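# Unroll a rolled necktie flat on the table

## Task

Unroll the rolled-up, folded necktie and lay it on the table doubled over once, stretched to its full length and flat along its whole length (the bend at the doubled end may remain a low loop), roughly aligned and roughly straight, opened to its full width, with no further folds and nothing hanging past the table edge. Dropping it into place is allowed.

## Robot and tools

ROBOT. Two arms: left_arm (on the +y side) with a left hand and right_arm with a right hand. Base positions in the scene frame: left_arm (+0.017, +0.334, +0.007) m, right_arm (+0.015, -0.273, +0.022) m, both almost unrotated. Scene frame: origin at table-top height, centred between the nominal bases; +x points out over the table, +z up. Arm names do not match image sides.

HAND POINT. Each hand has a reference point fixed to it, 0.15 m out from the wrist face and 0.05 m in front of the palm. Its +z runs along the straight fingers (tips reach 0.06-0.07 m past it), +y points out of the palm, and +x crosses the palm away from the thumb on the right hand, toward the thumb on the left. A wrist bracket on the little-finger side can collide with things. The arms track commands loosely: resting 1-3 cm (up to 5 cm) off, usually low, is normal and not a contact sign.

ROW FORMAT (shared by execute_actions and move). One flat list of 28 numbers covering both arms, each in [-1, 1]: left dx, dy, dz, rx, ry, rz; left thumb_turn, thumb_bend, index, middle, ring, little; left force_limit, speed; then the same 14 for the right arm. Always send all 28, even if one arm is idle.
- Pose numbers are offsets, not poses: they are measured from that arm's Hand target at the start of the action or move, along that Hand target's own axes. 1.0 equals 0.6 m for dx, dy, dz and 180 degrees for rx, ry, rz (these three form one rotation vector). Repeating an offset moves the arm further. All six at 0 asks nothing new of that arm. Orientation commands get clipped to 40 degrees from the measured orientation each step.
- Hand motor numbers are absolute targets: -1 open (thumb_turn -1 beside the palm, +1 across in front of it; fingers -1 straight, +1 curled). force_limit maps -1..+1 to about 0..10 N at the fingertip (0..15 N for the two thumb motors); speed rises from near zero at -1 to full at +0.48 and stays full above. For a soft grip use speed -0.94 or lower. To keep a hand unchanged, resend the eight numbers of its last executed row; if none has been sent yet this scene, send its hand_measured values plus hand_force_limit and hand_speed. To tighten, raise force_limit and send a more closed target than hand_measured; to loosen, send a more open one.

GRIP SIZES. Thumb in front plus fingers wrap objects roughly 0.035-0.065 m thick, handles down to about 0.025 m; thumb tip against the index pad pinches light or thin items.

TOOLS.
- execute_actions(actions, cameras): actions is a list of up to 15 actions; each action is a table of up to 15 rows, one per 1/30 s step, lasting 0.5 s, the last row held if shorter. Every row counts from the action's starting Hand target. An empty list returns images and the full readout.
- move(target, speed, blend, blocking, cameras): target is one 28-number row or up to 15 rows; all rows are offsets from the same starting Hand targets. The hand point follows a straight line, turning the shorter way. speed is m/s, 0.002 to 4.3, default 0.25 (turns at twice that in rad/s), one value or one per target. blend, in metres, rounds corners of a list; 0 stops at each. Moves are capped at 10 s and do not avoid obstacles or the other arm. blocking=false returns after about 0.5 s while motion continues.
- wait(seconds): 0 to 3600, lets time pass without new commands.
- stop(): brakes a running move.
- zoom_image(camera, region): region [x0, y0, x1, y1] in pixels of that camera's newest image, at most 504 wide and 504 high.
- show_instructions(): shows the reference images.
- finished_scene(scene): scene is the current scene number; cannot be undone.
Cameras: cam_high, cam_low, cam_roll_left, cam_roll_right, cam_left_wrist, cam_right_wrist (each 672x504); cameras ["all"] for all, [] for none.

RESULTS. Per arm: end_effector_position (m) and end_effector_quat_wxyz in the scene frame; Hand target (the commanded pose the next offsets start from); joint positions, velocities ("within noise" means still) and torques. Per hand, six values in motor order: hand_measured (position on the command scale), hand_stopped_by (moving, target, force, stalled, fault), hand_load_n (fingertip load, positive when pushed open; near 0 after a grip is lost), plus hand_force_limit and hand_speed. A move adds a move: line (done, off_target, moving, held, fault) and limits such as paced (command clipped) or held (steps withheld). MOTOR HOT warns of heating; OVER-TEMPERATURE FAULT means that arm has gone limp for 30-60 s.

AVOID. Letting the tie fall off or end up beyond the table edge; releasing it while moving fast; fast or deep contact with the table (speed and target depth set push force); arms touching or a hand closing on the other hand; overloading fingers; routing a path close past an arm's own base (the elbow whips round); long outstretched holding or pushing at an unreachable pose, which overheats motors. If the hand rests short of its target, send the remaining distance as a new offset; to end a push, command back past the hand point.

Each tool is called as a command line: name --argument value for each argument, lists and objects as JSON in quotes; but a table of rows of numbers goes row by row, as --pt "numbers of a row", without its own name.

Reference images:

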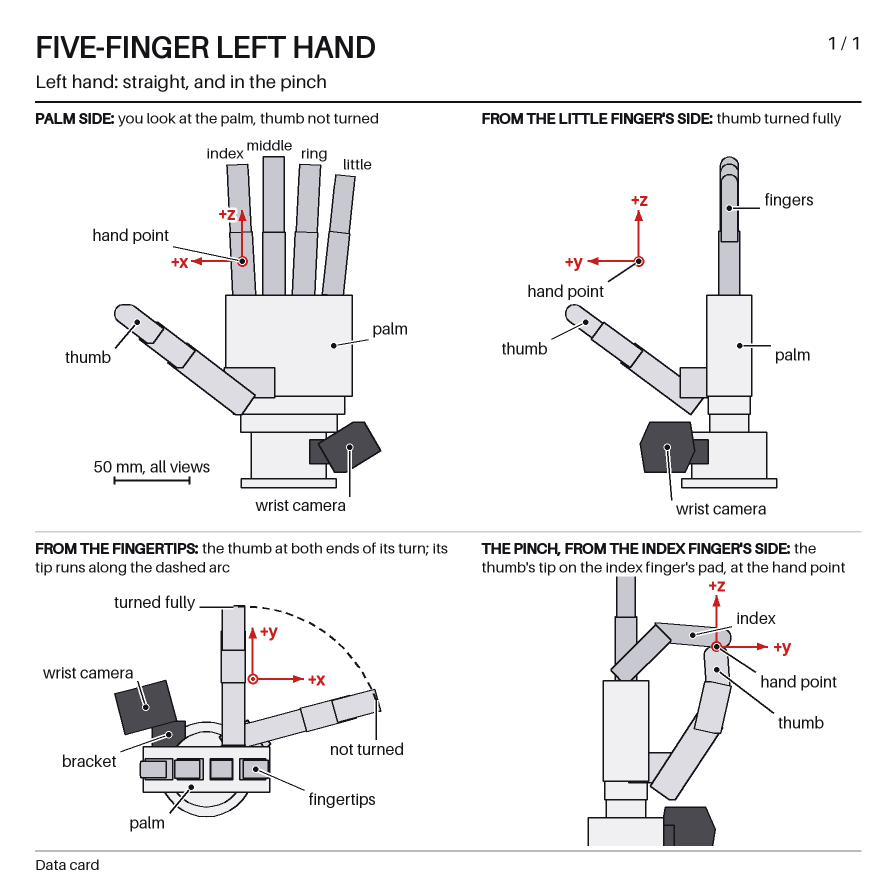

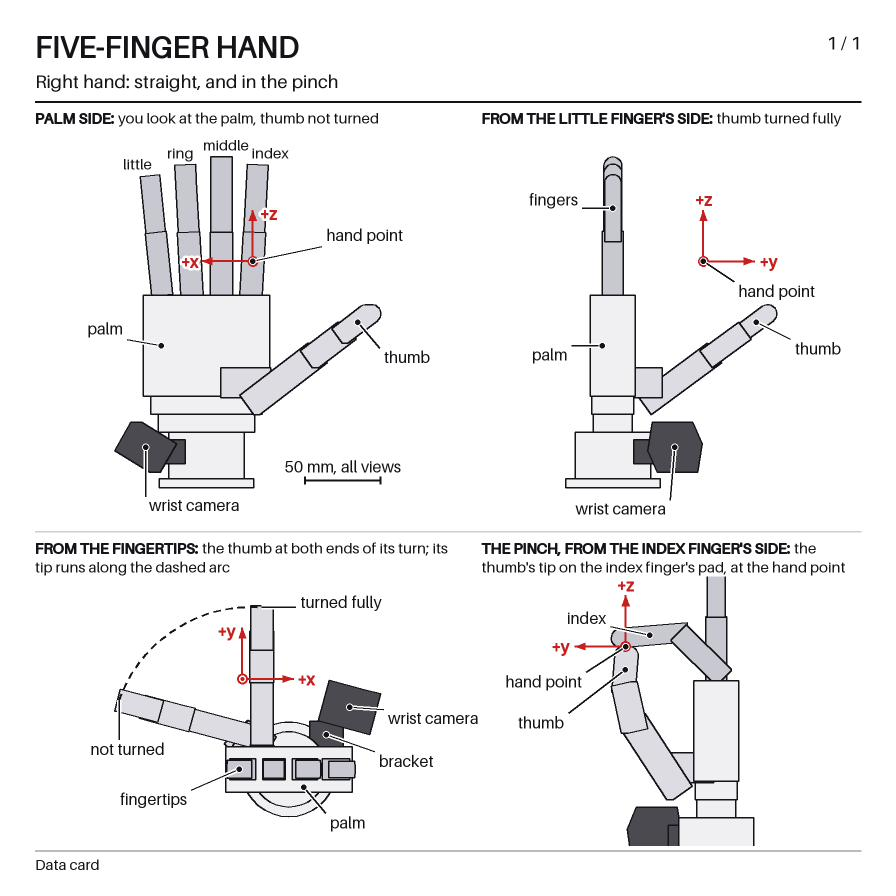

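## Session

execute_actions --actions '[]' --cameras '["all"]'

Scene clock: 0.00 s.
left_arm: end_effector_position=(+0.5891, -0.0651, +0.3175) hand_measured=(-1.000, -1.000, -1.000, -1.000, -1.000, -1.000) hand_load_n=(+0.0, +0.0, +0.0, +0.0, +0.0, +0.0) hand_stopped_by=(target, target, target, target, target, target) hand_force_limit=0.00 hand_speed=-0.80 end_effector_quat_wxyz=(-0.089, -0.455, +0.825, -0.325) | right_arm: end_effector_position=(+0.8780, -0.2320, +0.2391) hand_measured=(-1.000, -1.000, -1.000, -1.000, -1.000, -1.000) hand_load_n=(+0.0, +0.0, +0.0, +0.0, +0.0, +0.0) hand_stopped_by=(target, target, target, target, target, target) hand_force_limit=0.00 hand_speed=-0.80 end_effector_quat_wxyz=(+0.277, +0.061, +0.918, +0.279)
Joint positions: left_arm=[-0.435 2.111 2.431 -1.421 0.521 0.005] | right_arm=[-0.108 2.268 2.236 -0.935 -0.573 1.759]
Joint velocities: within noise
Joint torques (N m): no reading
Motor temperatures (°C): left_arm=[28 36 27 24 28 27] | right_arm=[24 33 21 25 25 26]
Heat: left arm: hottest shoulder 36 °C; right arm: hottest shoulder 33 °C.
Hand target: left_arm +0.5929, -0.0668, +0.3214; -0.084, -0.452, +0.824, -0.331 | right_arm +0.8823, -0.2326, +0.2424; +0.283, +0.059, +0.916, +0.278

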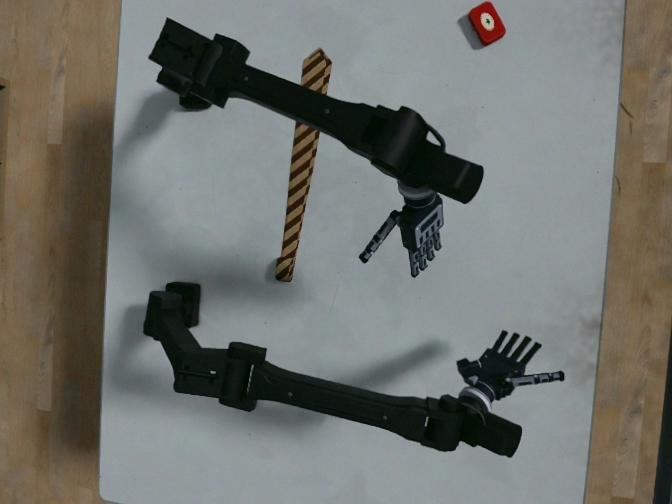

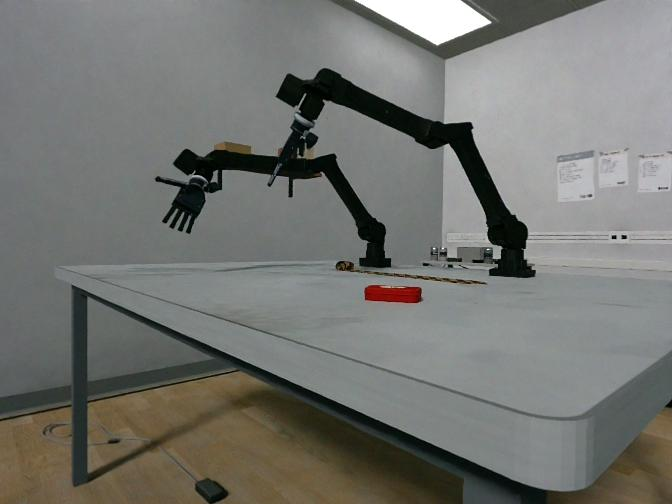

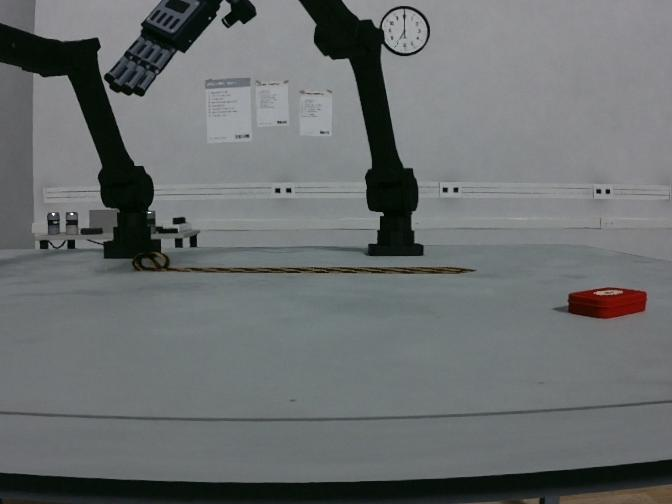

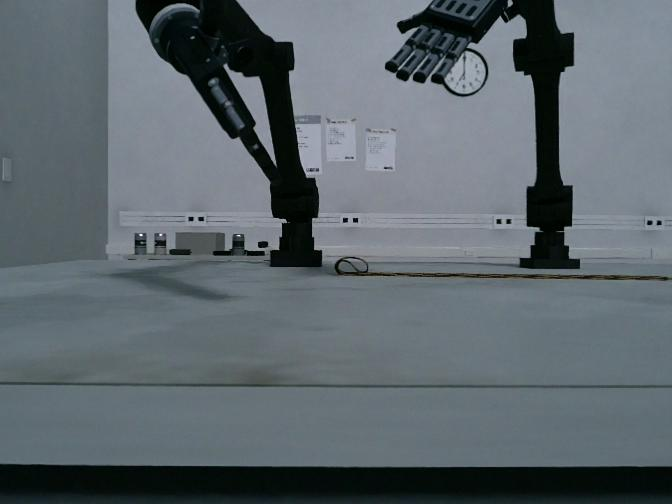

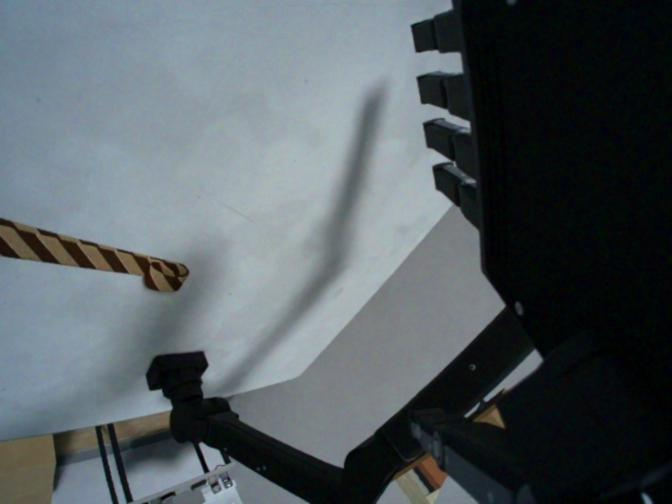

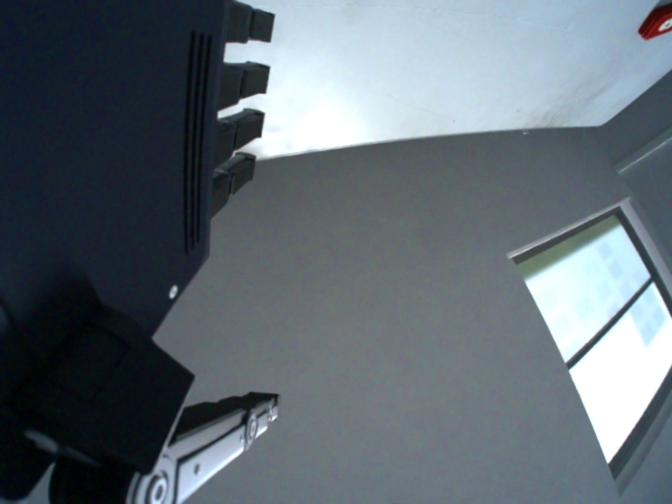

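zoom_image --camera "cam_high" --region '[235, 220, 335, 300]'

zoom_image --camera "cam_roll_left" --region '[110, 230, 210, 290]'

zoom_image --camera "cam_roll_right" --region '[310, 240, 410, 300]'

zoom_image --camera "cam_left_wrist" --region '[100, 220, 240, 320]'

Scaled by 5.040 from the camera's image (finer frame: 960x720).

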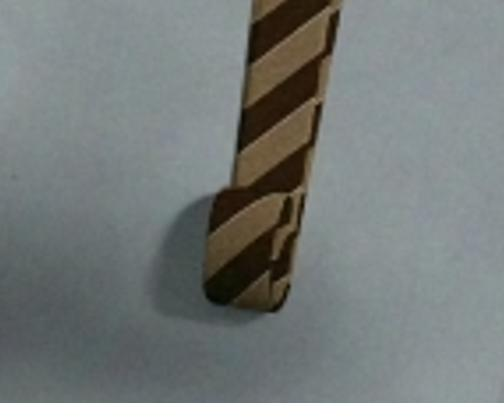

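Scaled by 5.040 from the camera's image (finer frame: 960x720).

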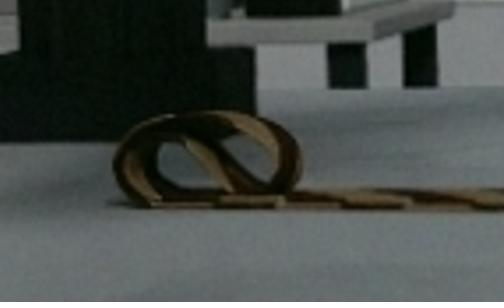

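Scaled by 5.040 from the camera's image (finer frame: 960x720).

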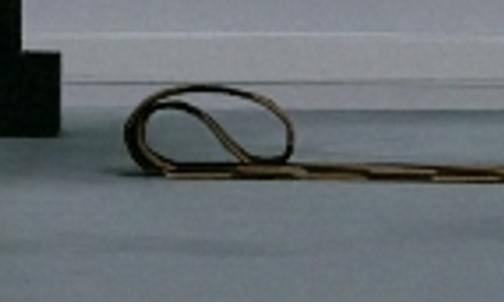

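Scaled by 3.600 from the camera's image (finer frame: 960x720).

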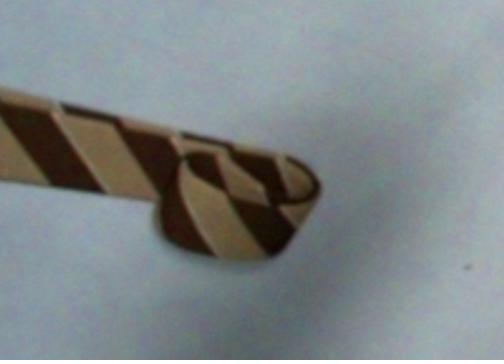

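move --target '[0.195,0.532,0.003,-0.224,-0.057,0.305,-1,-1,-1,-1,-1,-1,0,-0.8,0.145,-0.795,-0.852,0.108,-0.121,0.152,-1,-1,-1,-1,-1,-1,0,-0.8]' --speed 0.35 --cameras '["cam_high","cam_low","cam_roll_left","cam_roll_right"]'

Scene clock: 49.40 s.
left_arm: end_effector_position=(+0.2726, -0.0371, +0.2181) hand_measured=(-1.000, -1.000, -1.000, -1.000, -1.000, -1.000) hand_load_n=(+0.0, +0.0, +0.0, +0.0, +0.0, +0.0) hand_stopped_by=(target, target, target, target, target, target) hand_force_limit=0.00 hand_speed=-0.80 end_effector_quat_wxyz=(+0.000, -0.007, +1.000, -0.001) | right_arm: end_effector_position=(+0.5481, -0.8479, +0.2846) hand_measured=(-1.000, -1.000, -1.000, -1.000, -1.000, -1.000) hand_load_n=(+0.0, +0.0, +0.0, +0.0, +0.0, +0.0) hand_stopped_by=(target, target, target, target, target, target) hand_force_limit=0.00 hand_speed=-0.80 end_effector_quat_wxyz=(+0.355, +0.376, +0.839, +0.168)
Joint positions: left_arm=[-0.986 1.693 1.645 -1.52 0.002 0.577] | right_arm=[-1.022 2.106 2.088 -1.082 -0.683 1.543]
Joint torques (N m): left_arm=[0.44 -16.38 6.68 -0.38 -0.09 0.2] | right_arm=[0.91 -18.02 11.1 0.73 -0.66 -0.14]
Motor temperatures (°C): left_arm=[28 40 31 24 27 26] | right_arm=[24 38 26 25 24 25]
Heat: left arm: hottest shoulder 40 °C; right arm: hottest shoulder 38 °C.
Hand target: left_arm +0.2700, -0.0296, +0.2216; -0.001, -0.001, +1.000, +0.000 | right_arm +0.5523, -0.8530, +0.2919; +0.361, +0.368, +0.841, +0.164
Off the commanded pose: left_arm 0.009 m, 1 deg | right_arm 0.010 m, 1 deg.
move: done

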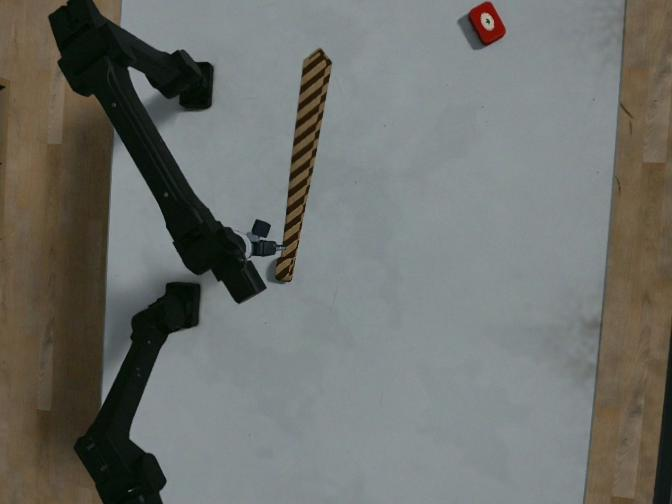

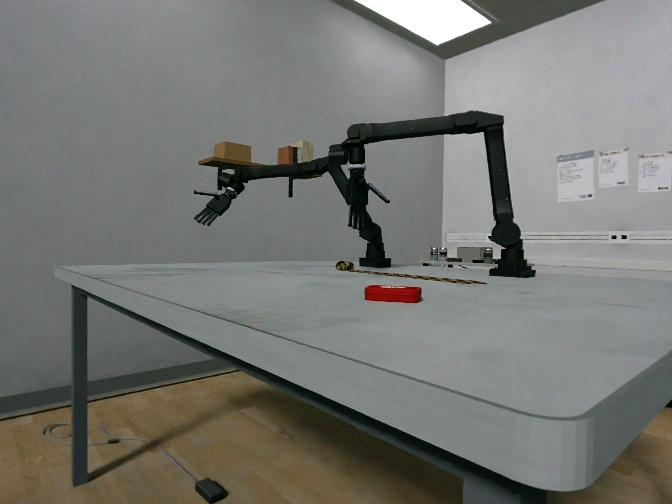

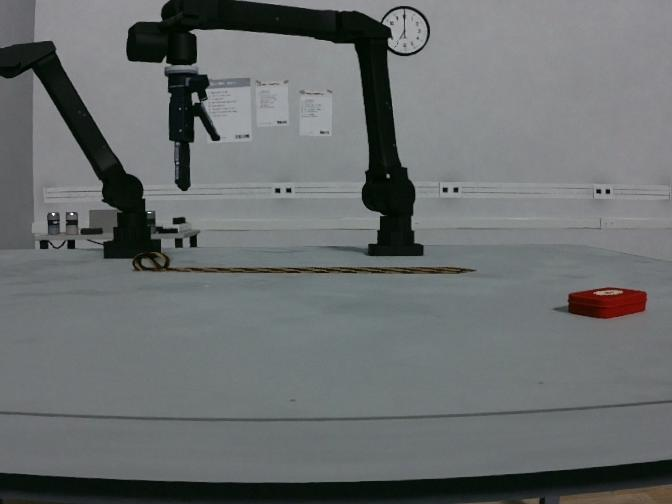

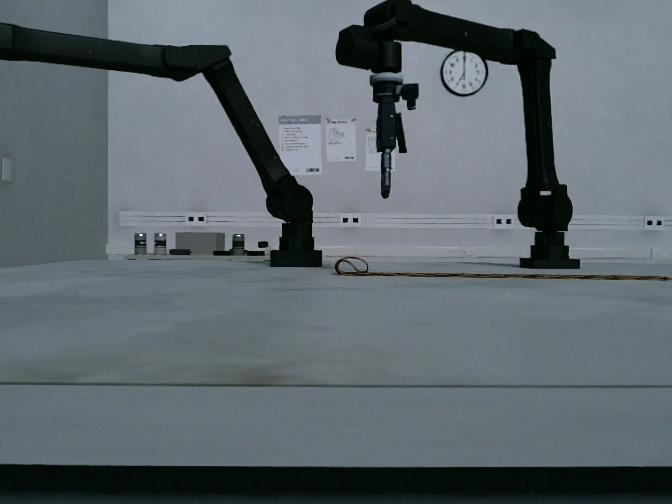

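move --pt "0 0.04 0.12 0 0 0 -1 -1 -1 -1 -1 -1 0 -0.8 0 0 0 0 0 0 -1 -1 -1 -1 -1 -1 0 -0.8" --pt "0 0.04 0.215 0 0 0 -1 -1 -1 -1 -1 -1 0 -0.8 0 0 0 0 0 0 -1 -1 -1 -1 -1 -1 0 -0.8" --pt "0 -0.075 0.215 0 0 0 -1 -1 -1 -1 -1 -1 0 -0.8 0 0 0 0 0 0 -1 -1 -1 -1 -1 -1 0 -0.8" --speed '[0.2,0.1,0.08]' --cameras '["cam_high","cam_roll_left","cam_roll_right"]'

zoom_image --camera "cam_roll_right" --region '[280, 210, 430, 300]'

Scene clock: 58.07 s.
left_arm: end_effector_position=(+0.2658, -0.0566, +0.0895) hand_measured=(-1.000, -1.000, -1.000, -1.000, -1.000, -1.000) hand_load_n=(+0.0, +0.0, +0.0, +0.0, +0.0, +0.0) hand_stopped_by=(target, target, target, target, target, target) hand_force_limit=0.00 hand_speed=-0.80 end_effector_quat_wxyz=(-0.005, +0.000, +1.000, +0.006) | right_arm: end_effector_position=(+0.5481, -0.8479, +0.2846) hand_measured=(-1.000, -1.000, -1.000, -1.000, -1.000, -1.000) hand_load_n=(+0.0, +0.0, +0.0, +0.5, +0.0, +0.0) hand_stopped_by=(target, target, target, target, target, target) hand_force_limit=0.00 hand_speed=-0.80 end_effector_quat_wxyz=(+0.355, +0.376, +0.839, +0.168)
Joint positions: left_arm=[-1.018 1.806 1.45 -1.23 0.002 0.556] | right_arm=[-1.022 2.106 2.088 -1.082 -0.683 1.542]
Joint torques (N m): left_arm=[-0.73 -13.63 11.06 -0.51 -0.06 -0.04] | right_arm=[1.14 -17.96 11.11 0.75 -0.66 -0.16]
Heat: left arm: hottest shoulder 40 °C; right arm: hottest shoulder 38 °C.
Hand target: left_arm +0.2700, -0.0744, +0.0926; -0.001, -0.002, +1.000, +0.000 | right_arm +0.5523, -0.8530, +0.2919; +0.361, +0.368, +0.841, +0.164
Off the commanded pose: left_arm 0.019 m, 1 deg | right_arm 0.010 m, 1 deg.
move: off_target (left_arm)

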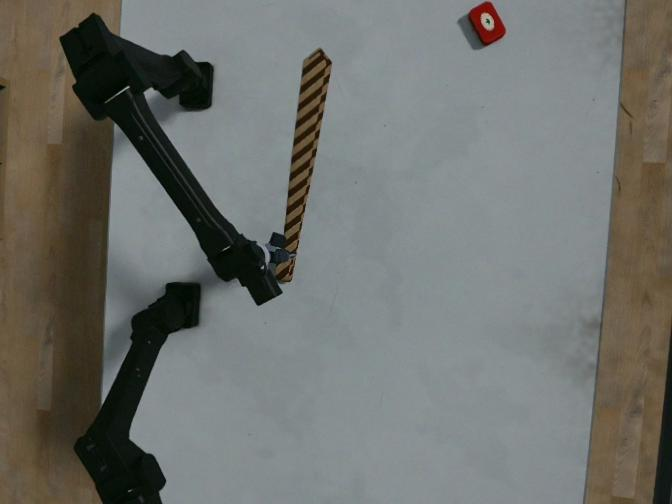

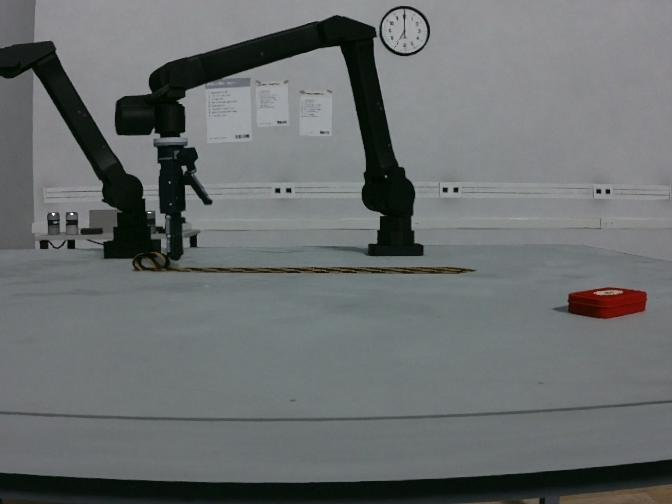

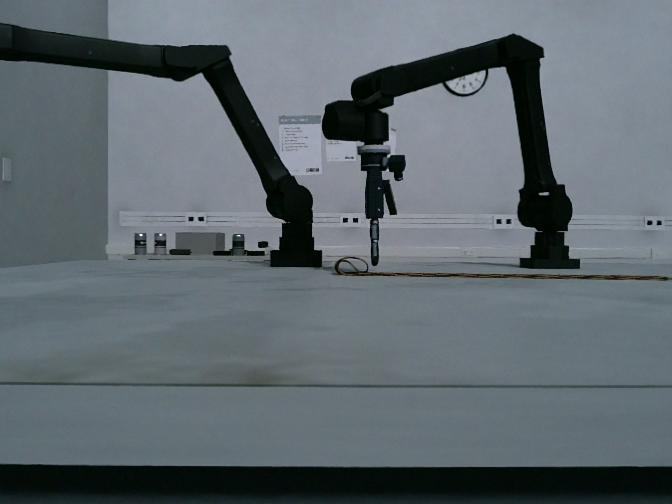

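Scaled by 3.360 from the camera's image (finer frame: 960x720).

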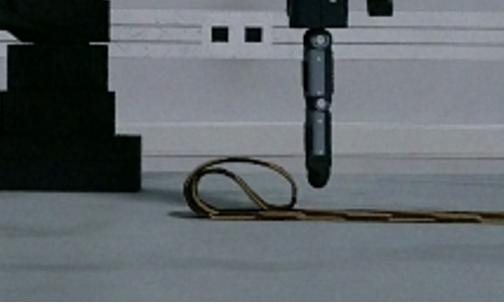

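move --target '[0,-0.09,0,0,0,0,-1,-1,-1,-1,-1,-1,0,-0.8,0,0,0,0,0,0,-1,-1,-1,-1,-1,-1,0,-0.8]' --speed 0.06 --cameras '["cam_high","cam_roll_right"]'

zoom_image --camera "cam_roll_right" --region '[280, 210, 430, 300]'

Scene clock: 62.83 s.
left_arm: end_effector_position=(+0.2679, -0.1094, +0.0909) hand_measured=(-1.000, -1.000, -1.000, -1.000, -1.000, -1.000) hand_load_n=(+0.0, +0.0, +0.0, +0.0, +0.0, -0.5) hand_stopped_by=(target, target, target, target, target, target) hand_force_limit=0.00 hand_speed=-0.80 end_effector_quat_wxyz=(-0.005, -0.001, +1.000, +0.006) | right_arm: end_effector_position=(+0.5481, -0.8479, +0.2846) hand_measured=(-1.000, -1.000, -1.000, -1.000, -1.000, -1.000) hand_load_n=(+0.0, +0.0, +0.5, +0.0, +0.0, +0.0) hand_stopped_by=(target, target, target, target, target, target) hand_force_limit=0.00 hand_speed=-0.80 end_effector_quat_wxyz=(+0.355, +0.376, +0.839, +0.168)
Joint positions: left_arm=[-1.063 1.921 1.625 -1.289 0.002 0.509] | right_arm=[-1.022 2.106 2.088 -1.082 -0.683 1.542]
Joint torques (N m): left_arm=[-0.79 -15.15 11.47 -0.55 -0.05 -0.04] | right_arm=[1.2 -17.96 11.11 0.73 -0.66 -0.16]
Heat: left arm: hottest shoulder 39 °C; right arm: hottest shoulder 38 °C.
Hand target: left_arm +0.2702, -0.1284, +0.0925; -0.001, -0.001, +1.000, +0.000 | right_arm +0.5523, -0.8530, +0.2919; +0.361, +0.368, +0.841, +0.164
Off the commanded pose: left_arm 0.019 m, 1 deg | right_arm 0.010 m, 1 deg.
move: off_target (left_arm)

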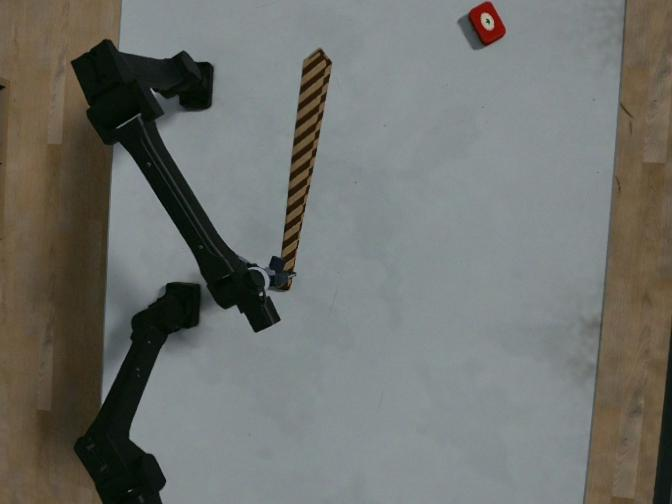

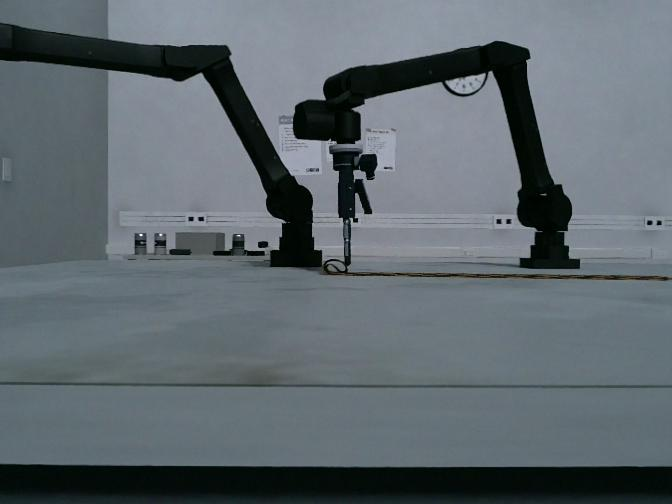

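Scaled by 3.360 from the camera's image (finer frame: 960x720).

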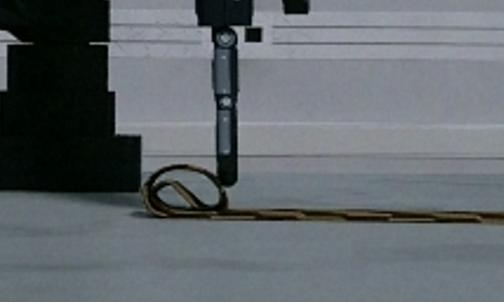

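move --target '[0,-0.1,0,0,0,0,-1,-1,-1,-1,-1,-1,0,-0.8,0,0,0,0,0,0,-1,-1,-1,-1,-1,-1,0,-0.8]' --speed 0.07 --cameras '["cam_high","cam_roll_right"]'

zoom_image --camera "cam_roll_right" --region '[230, 210, 380, 300]'

move --target '[0,-0.08,0,0,0,0,-1,-1,-1,-1,-1,-1,0,-0.8,0,0,0,0,0,0,-1,-1,-1,-1,-1,-1,0,-0.8]' --speed 0.07 --cameras '["cam_high","cam_roll_right"]'

zoom_image --camera "cam_roll_right" --region '[230, 210, 380, 300]'

Scene clock: 68.83 s.
left_arm: end_effector_position=(+0.2698, -0.1707, +0.0933) hand_measured=(-1.000, -1.000, -1.000, -1.000, -1.000, -1.000) hand_load_n=(+0.0, +0.0, +0.0, +0.0, +0.0, +0.0) hand_stopped_by=(target, target, target, target, target, target) hand_force_limit=0.00 hand_speed=-0.80 end_effector_quat_wxyz=(-0.004, -0.001, +1.000, +0.005) | right_arm: end_effector_position=(+0.5481, -0.8479, +0.2846) hand_measured=(-1.000, -1.000, -1.000, -1.000, -1.000, -1.000) hand_load_n=(+0.0, +0.0, +0.5, +0.0, +0.0, +0.0) hand_stopped_by=(target, target, target, target, target, target) hand_force_limit=0.00 hand_speed=-0.80 end_effector_quat_wxyz=(+0.355, +0.376, +0.839, +0.168)
Joint positions: left_arm=[-1.108 2.066 1.86 -1.379 0.002 0.465] | right_arm=[-1.022 2.106 2.088 -1.082 -0.683 1.542]
Joint torques (N m): left_arm=[-0.73 -17.2 11.73 -0.5 -0.05 -0.04] | right_arm=[1.14 -18.02 11.12 0.72 -0.66 -0.16]
Heat: left arm: hottest shoulder 39 °C; right arm: hottest shoulder 38 °C.
Hand target: left_arm +0.2704, -0.1885, +0.0926; -0.001, -0.001, +1.000, +0.000 | right_arm +0.5523, -0.8530, +0.2919; +0.361, +0.368, +0.841, +0.164
Off the commanded pose: left_arm 0.018 m, 1 deg | right_arm 0.010 m, 1 deg.
move: off_target (left_arm)

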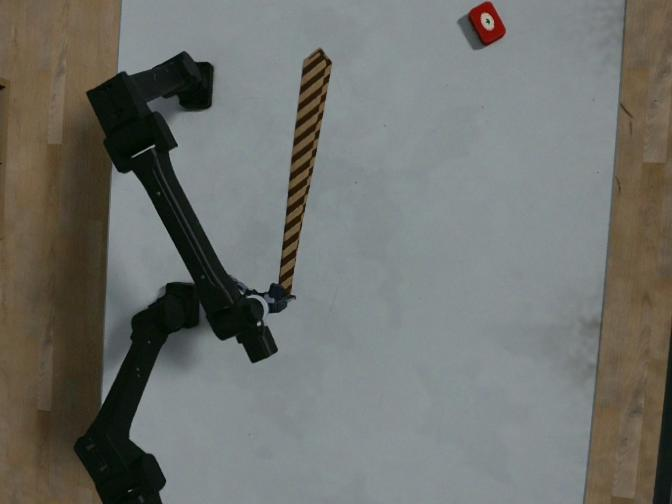

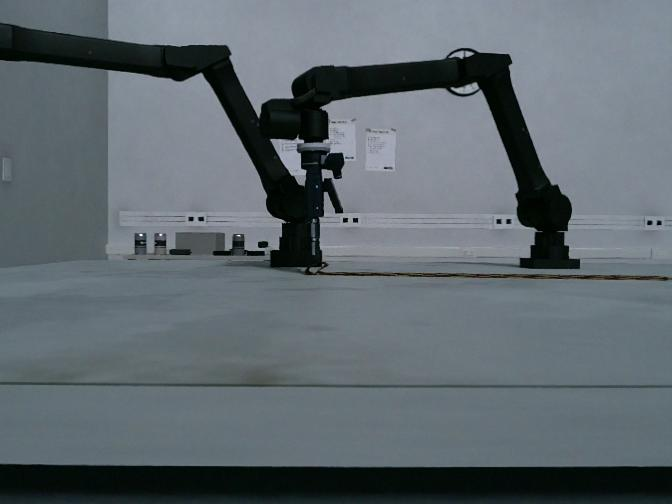

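Scaled by 3.360 from the camera's image (finer frame: 960x720).

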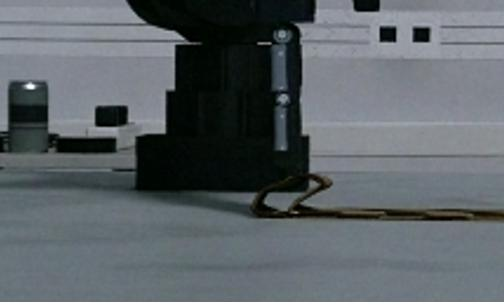

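Scene clock: 70.00 s.
left_arm: end_effector_position=(+0.2708, -0.2196, +0.0937) hand_measured=(-1.000, -1.000, -1.000, -1.000, -1.000, -1.000) hand_load_n=(+0.0, +0.0, +0.0, +0.0, +0.0, +0.0) hand_stopped_by=(target, target, target, target, target, target) hand_force_limit=0.00 hand_speed=-0.80 end_effector_quat_wxyz=(-0.004, +0.000, +1.000, +0.007) | right_arm: end_effector_position=(+0.5481, -0.8479, +0.2846) hand_measured=(-1.000, -1.000, -1.000, -1.000, -1.000, -1.000) hand_load_n=(+0.0, +0.0, +0.0, +0.0, +0.0, +0.0) hand_stopped_by=(target, target, target, target, target, target) hand_force_limit=0.00 hand_speed=-0.80 end_effector_quat_wxyz=(+0.355, +0.376, +0.839, +0.168)
Joint positions: left_arm=[-1.14 2.205 2.096 -1.478 0.002 0.435] | right_arm=[-1.022 2.106 2.088 -1.082 -0.683 1.542]
Joint torques (N m): left_arm=[-0.73 -19.02 12.12 -0.51 -0.05 -0.04] | right_arm=[1.14 -17.96 11.11 0.73 -0.66 -0.16]
Heat: left arm: hottest shoulder 39 °C; right arm: hottest shoulder 38 °C.
Hand target: left_arm +0.2704, -0.2366, +0.0925; -0.001, -0.001, +1.000, +0.000 | right_arm +0.5523, -0.8530, +0.2919; +0.361, +0.368, +0.841, +0.164
Off the commanded pose: left_arm 0.017 m, 1 deg | right_arm 0.010 m, 1 deg.
move: off_target (left_arm)

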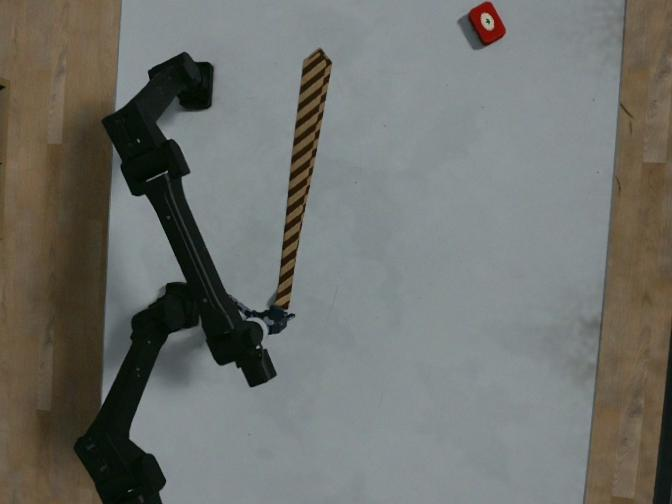

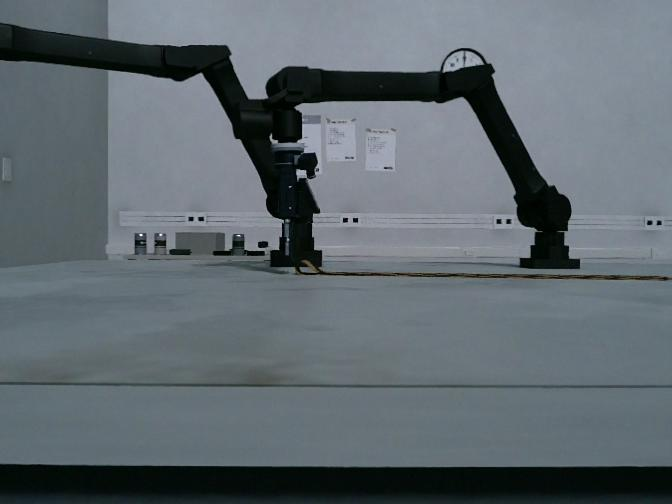

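Scaled by 3.360 from the camera's image (finer frame: 960x720).

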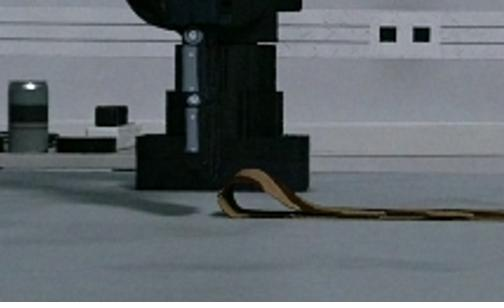

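move --pt "0 0 -0.1 0 0 0 -1 -1 -1 -1 -1 -1 0 -0.8 0 0 0 0 0 0 -1 -1 -1 -1 -1 -1 0 -0.8" --pt "0 0.21 -0.1 0 0 0 -1 -1 -1 -1 -1 -1 0 -0.8 0 0 0 0 0 0 -1 -1 -1 -1 -1 -1 0 -0.8" --pt "0 0.21 0.022 0 0 0 -1 -1 -1 -1 -1 -1 0 -0.8 0 0 0 0 0 0 -1 -1 -1 -1 -1 -1 0 -0.8" --speed '[0.15,0.2,0.06]' --cameras '["cam_high","cam_roll_right"]'

zoom_image --camera "cam_roll_right" --region '[230, 210, 380, 300]'

zoom_image --camera "cam_high" --region '[235, 260, 335, 340]'

Scene clock: 82.47 s.
left_arm: end_effector_position=(+0.2705, -0.1146, +0.0987) hand_measured=(-1.000, -1.000, -1.000, -1.000, -1.000, -1.000) hand_load_n=(+0.0, +0.0, +0.0, +0.0, +0.0, +0.0) hand_stopped_by=(target, target, target, target, target, target) hand_force_limit=0.00 hand_speed=-0.80 end_effector_quat_wxyz=(+0.007, -0.007, +1.000, -0.014) | right_arm: end_effector_position=(+0.5481, -0.8479, +0.2846) hand_measured=(-1.000, -1.000, -1.000, -1.000, -1.000, -1.000) hand_load_n=(+0.0, +0.0, +0.0, +0.0, +0.0, +0.0) hand_stopped_by=(target, target, target, target, target, target) hand_force_limit=0.00 hand_speed=-0.80 end_effector_quat_wxyz=(+0.355, +0.376, +0.839, +0.168)
Joint positions: left_arm=[-1.063 1.896 1.615 -1.259 0.001 0.499] | right_arm=[-1.022 2.106 2.088 -1.082 -0.683 1.542]
Joint torques (N m): left_arm=[0.32 -15.21 6.39 0.39 -0.01 0.21] | right_arm=[1.14 -18.02 11.11 0.72 -0.67 -0.16]
Motor temperatures (°C): left_arm=[27 39 36 23 26 26] | right_arm=[24 38 28 24 24 24]
Heat: left arm: hottest shoulder 39 °C; right arm: hottest shoulder 38 °C.
Hand target: left_arm +0.2701, -0.1105, +0.0794; -0.001, -0.001, +1.000, +0.000 | right_arm +0.5523, -0.8530, +0.2919; +0.361, +0.368, +0.841, +0.164
Off the commanded pose: left_arm 0.020 m, 2 deg | right_arm 0.010 m, 1 deg.
move: off_target (left_arm)

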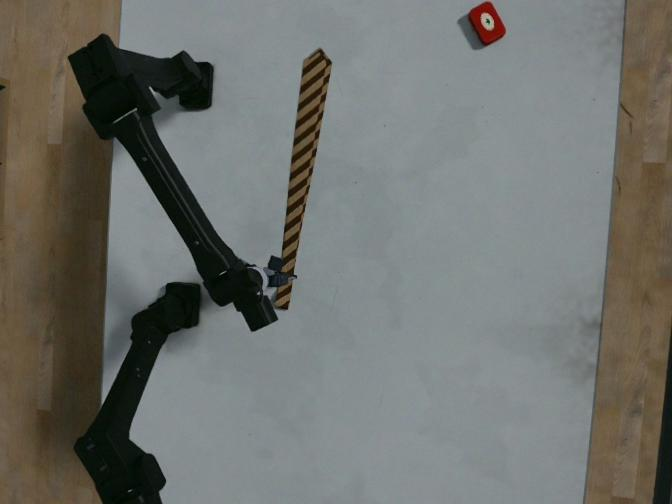

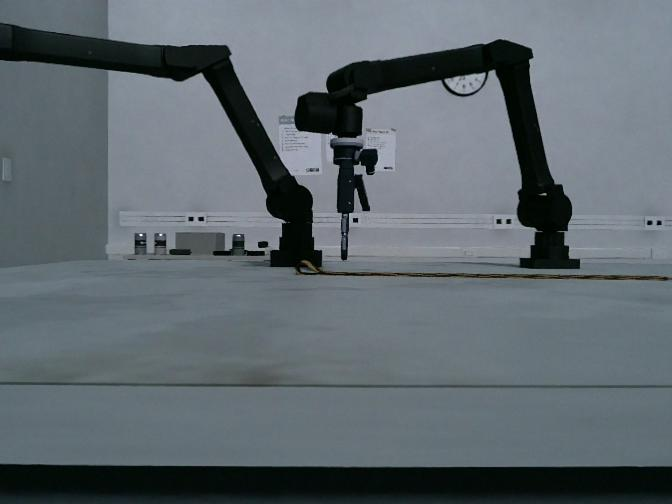

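Scaled by 3.360 from the camera's image (finer frame: 960x720).

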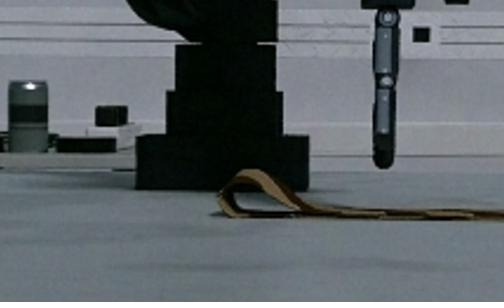

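Scaled by 5.040 from the camera's image (finer frame: 960x720).

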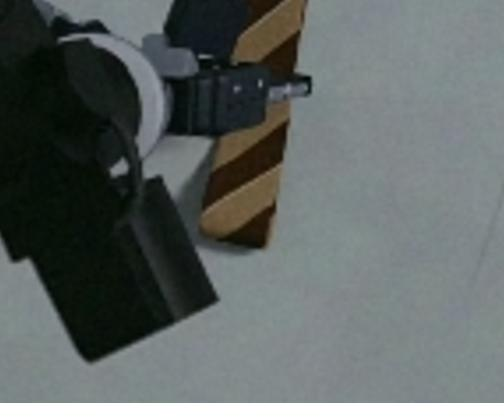

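move --target '[0,0.02,0.015,0,0,0,-1,-1,-1,-1,-1,-1,0,-0.8,0,0,0,0,0,0,-1,-1,-1,-1,-1,-1,0,-0.8]' --speed 0.06 --cameras '["cam_roll_right"]'

zoom_image --camera "cam_roll_right" --region '[280, 240, 380, 300]'

Scene clock: 87.10 s.
left_arm: end_effector_position=(+0.2654, -0.1043, +0.0802) hand_measured=(-1.000, -1.000, -1.000, -1.000, -1.000, -1.000) hand_load_n=(+0.0, +0.0, +0.0, +0.0, +0.0, +0.0) hand_stopped_by=(target, target, target, target, target, target) hand_force_limit=0.00 hand_speed=-0.80 end_effector_quat_wxyz=(+0.003, -0.002, +1.000, -0.005) | right_arm: end_effector_position=(+0.5481, -0.8479, +0.2846) hand_measured=(-1.000, -1.000, -1.000, -1.000, -1.000, -1.000) hand_load_n=(+0.0, +0.0, +0.0, +0.0, +0.0, +0.0) hand_stopped_by=(target, target, target, target, target, target) hand_force_limit=0.00 hand_speed=-0.80 end_effector_quat_wxyz=(+0.355, +0.376, +0.839, +0.168)
Joint positions: left_arm=[-1.063 1.896 1.561 -1.224 0.001 0.508] | right_arm=[-1.022 2.106 2.088 -1.082 -0.683 1.542]
Joint torques (N m): left_arm=[1.08 -16.44 6.5 0.39 -0.02 0.22] | right_arm=[1.14 -18.02 11.12 0.72 -0.66 -0.15]
Heat: left arm: hottest shoulder 39 °C; right arm: hottest shoulder 37 °C.
Hand target: left_arm +0.2700, -0.0985, +0.0704; -0.001, -0.001, +1.000, +0.000 | right_arm +0.5523, -0.8530, +0.2919; +0.361, +0.368, +0.841, +0.164
Off the commanded pose: left_arm 0.012 m, 1 deg | right_arm 0.010 m, 1 deg.
move: off_target (left_arm)

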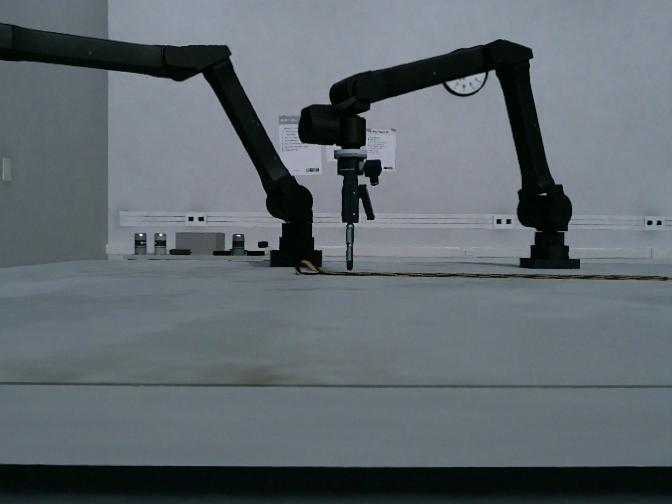

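Scaled by 5.040 from the camera's image (finer frame: 960x720).

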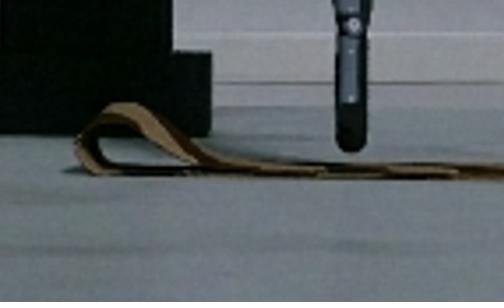

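move --target '[0,-0.205,-0.01,0,0,0,-1,-1,-1,-1,-1,-1,0,-0.8,0,0,0,0,0,0,-1,-1,-1,-1,-1,-1,0,-0.8]' --speed 0.08 --cameras '["cam_high","cam_roll_right"]'

zoom_image --camera "cam_roll_right" --region '[260, 240, 360, 300]'

zoom_image --camera "cam_high" --region '[235, 260, 335, 340]'

Scene clock: 98.43 s.
left_arm: end_effector_position=(+0.2715, -0.2045, +0.0800) hand_measured=(-1.000, -1.000, -1.000, -1.000, -1.000, -1.000) hand_load_n=(+0.0, +0.0, +0.0, +0.0, +0.0, +0.0) hand_stopped_by=(target, target, target, target, target, target) hand_force_limit=0.00 hand_speed=-0.80 end_effector_quat_wxyz=(-0.002, -0.001, +1.000, +0.004) | right_arm: end_effector_position=(+0.5481, -0.8479, +0.2846) hand_measured=(-1.000, -1.000, -1.000, -1.000, -1.000, -1.000) hand_load_n=(+0.0, -0.5, +0.0, +0.0, +0.0, +0.0) hand_stopped_by=(target, target, target, target, target, target) hand_force_limit=0.00 hand_speed=-0.80 end_effector_quat_wxyz=(+0.355, +0.376, +0.839, +0.168)
Joint positions: left_arm=[-1.129 2.162 1.987 -1.405 0.001 0.444] | right_arm=[-1.022 2.106 2.088 -1.082 -0.683 1.542]
Joint torques (N m): left_arm=[-0.73 -18.08 11.79 -0.53 0 -0.04] | right_arm=[1.14 -17.96 11.11 0.75 -0.66 -0.15]
Heat: left arm: hottest shoulder 39 °C; right arm: hottest shoulder 37 °C.
Hand target: left_arm +0.2704, -0.2215, +0.0764; -0.001, -0.001, +1.000, +0.000 | right_arm +0.5523, -0.8530, +0.2919; +0.361, +0.368, +0.841, +0.164
Off the commanded pose: left_arm 0.017 m, 0 deg | right_arm 0.010 m, 1 deg.
move: off_target (left_arm)

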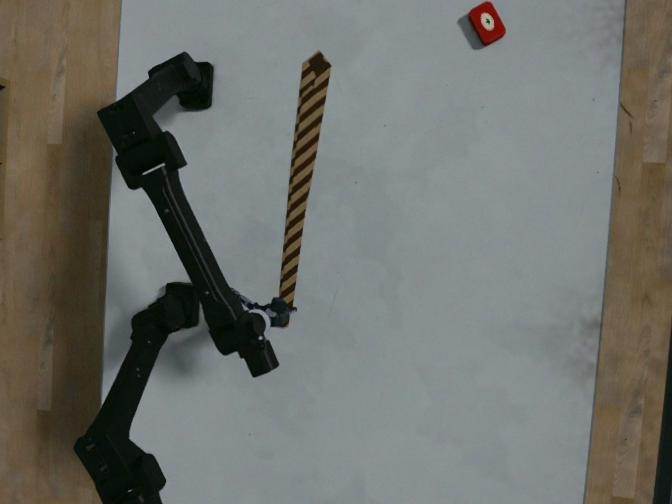

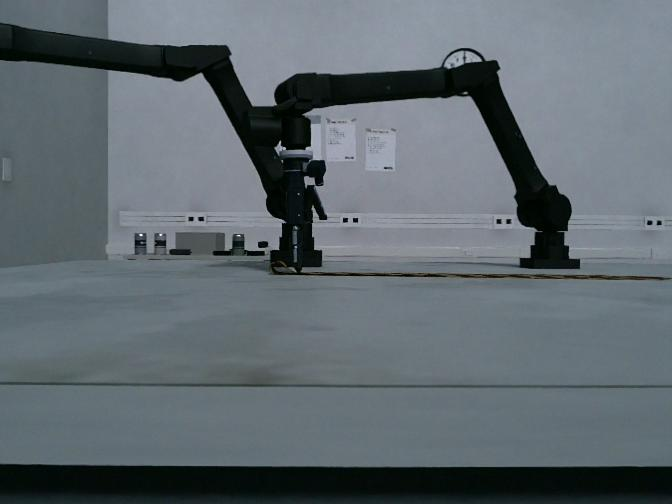

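Scaled by 5.040 from the camera's image (finer frame: 960x720).

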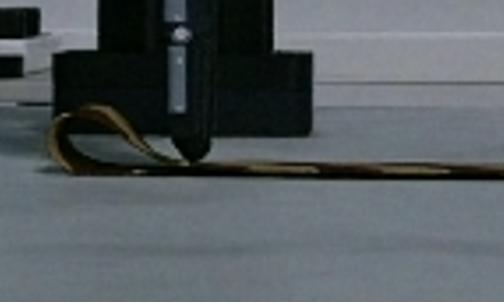

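Scaled by 5.040 from the camera's image (finer frame: 960x720).

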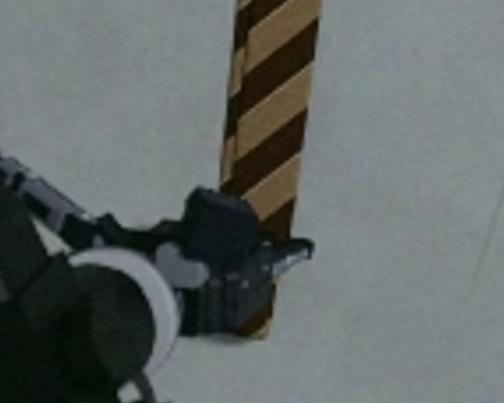

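zoom_image --camera "cam_high" --region '[265, 40, 365, 120]'

Scaled by 5.040 from the camera's image (finer frame: 960x720).

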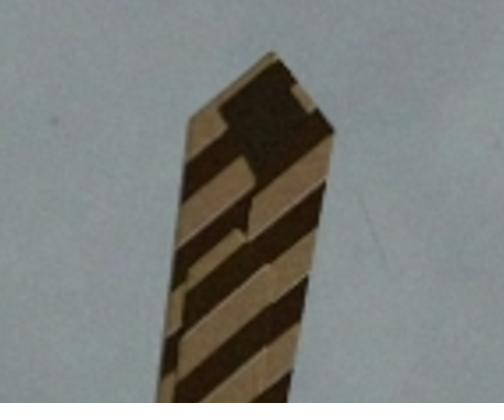

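move --pt "0 0 -0.09 0 0 0 -1 -1 -1 -1 -1 -1 0 -0.8 0 0 0 0 0 0 -1 -1 -1 -1 -1 -1 0 -0.8" --pt "0 -0.076 -0.09 0 0 0 -1 -1 -1 -1 -1 -1 0 -0.8 0 0 0 0 0 0 -1 -1 -1 -1 -1 -1 0 -0.8" --pt "0 -0.076 0.02 0 0 0 -1 -1 -1 -1 -1 -1 0 -0.8 0 0 0 0 0 0 -1 -1 -1 -1 -1 -1 0 -0.8" --speed '[0.15,0.2,0.06]' --cameras '["cam_high","cam_roll_right"]'

zoom_image --camera "cam_roll_right" --region '[240, 240, 340, 300]'

Scene clock: 115.80 s.
left_arm: end_effector_position=(+0.2763, -0.2675, +0.0883) hand_measured=(-1.000, -1.000, -1.000, -1.000, -1.000, -1.000) hand_load_n=(+0.0, +0.0, +0.0, +0.0, +0.0, +0.0) hand_stopped_by=(target, target, target, target, target, target) hand_force_limit=0.00 hand_speed=-0.80 end_effector_quat_wxyz=(+0.006, +0.002, +1.000, -0.015) | right_arm: end_effector_position=(+0.5481, -0.8479, +0.2846) hand_measured=(-1.000, -1.000, -1.000, -1.000, -1.000, -1.000) hand_load_n=(+0.0, -0.5, +0.0, +0.0, +0.0, +0.0) hand_stopped_by=(target, target, target, target, target, target) hand_force_limit=0.00 hand_speed=-0.80 end_effector_quat_wxyz=(+0.355, +0.376, +0.839, +0.168)
Joint positions: left_arm=[-1.162 2.329 2.311 -1.52 0.001 0.417] | right_arm=[-1.022 2.106 2.088 -1.082 -0.683 1.542]
Joint torques (N m): left_arm=[-0.32 -20.84 6.83 0.44 -0.03 -0.04] | right_arm=[1.2 -17.85 11.11 0.76 -0.66 -0.16]
Heat: left arm: hottest shoulder 39 °C; right arm: hottest shoulder 37 °C.
Hand target: left_arm +0.2705, -0.2671, +0.0643; -0.001, -0.001, +1.000, +0.000 | right_arm +0.5523, -0.8530, +0.2919; +0.361, +0.368, +0.841, +0.164
Off the commanded pose: left_arm 0.025 m, 2 deg | right_arm 0.010 m, 1 deg.
move: off_target (left_arm)

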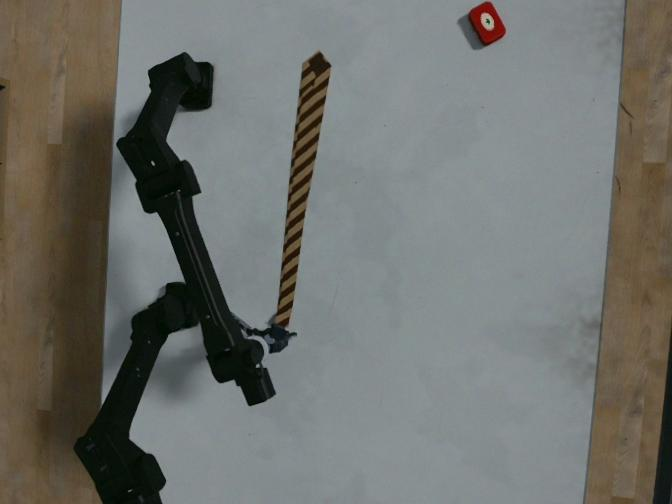

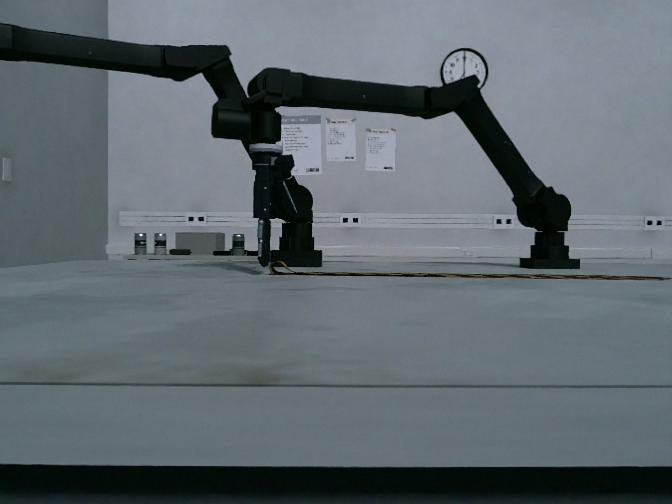

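Scaled by 5.040 from the camera's image (finer frame: 960x720).

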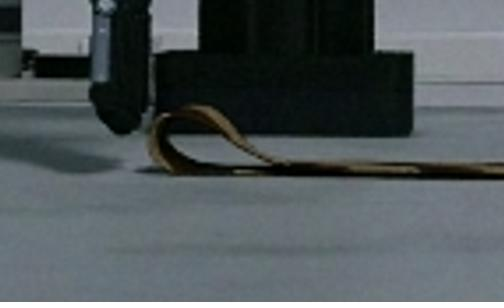

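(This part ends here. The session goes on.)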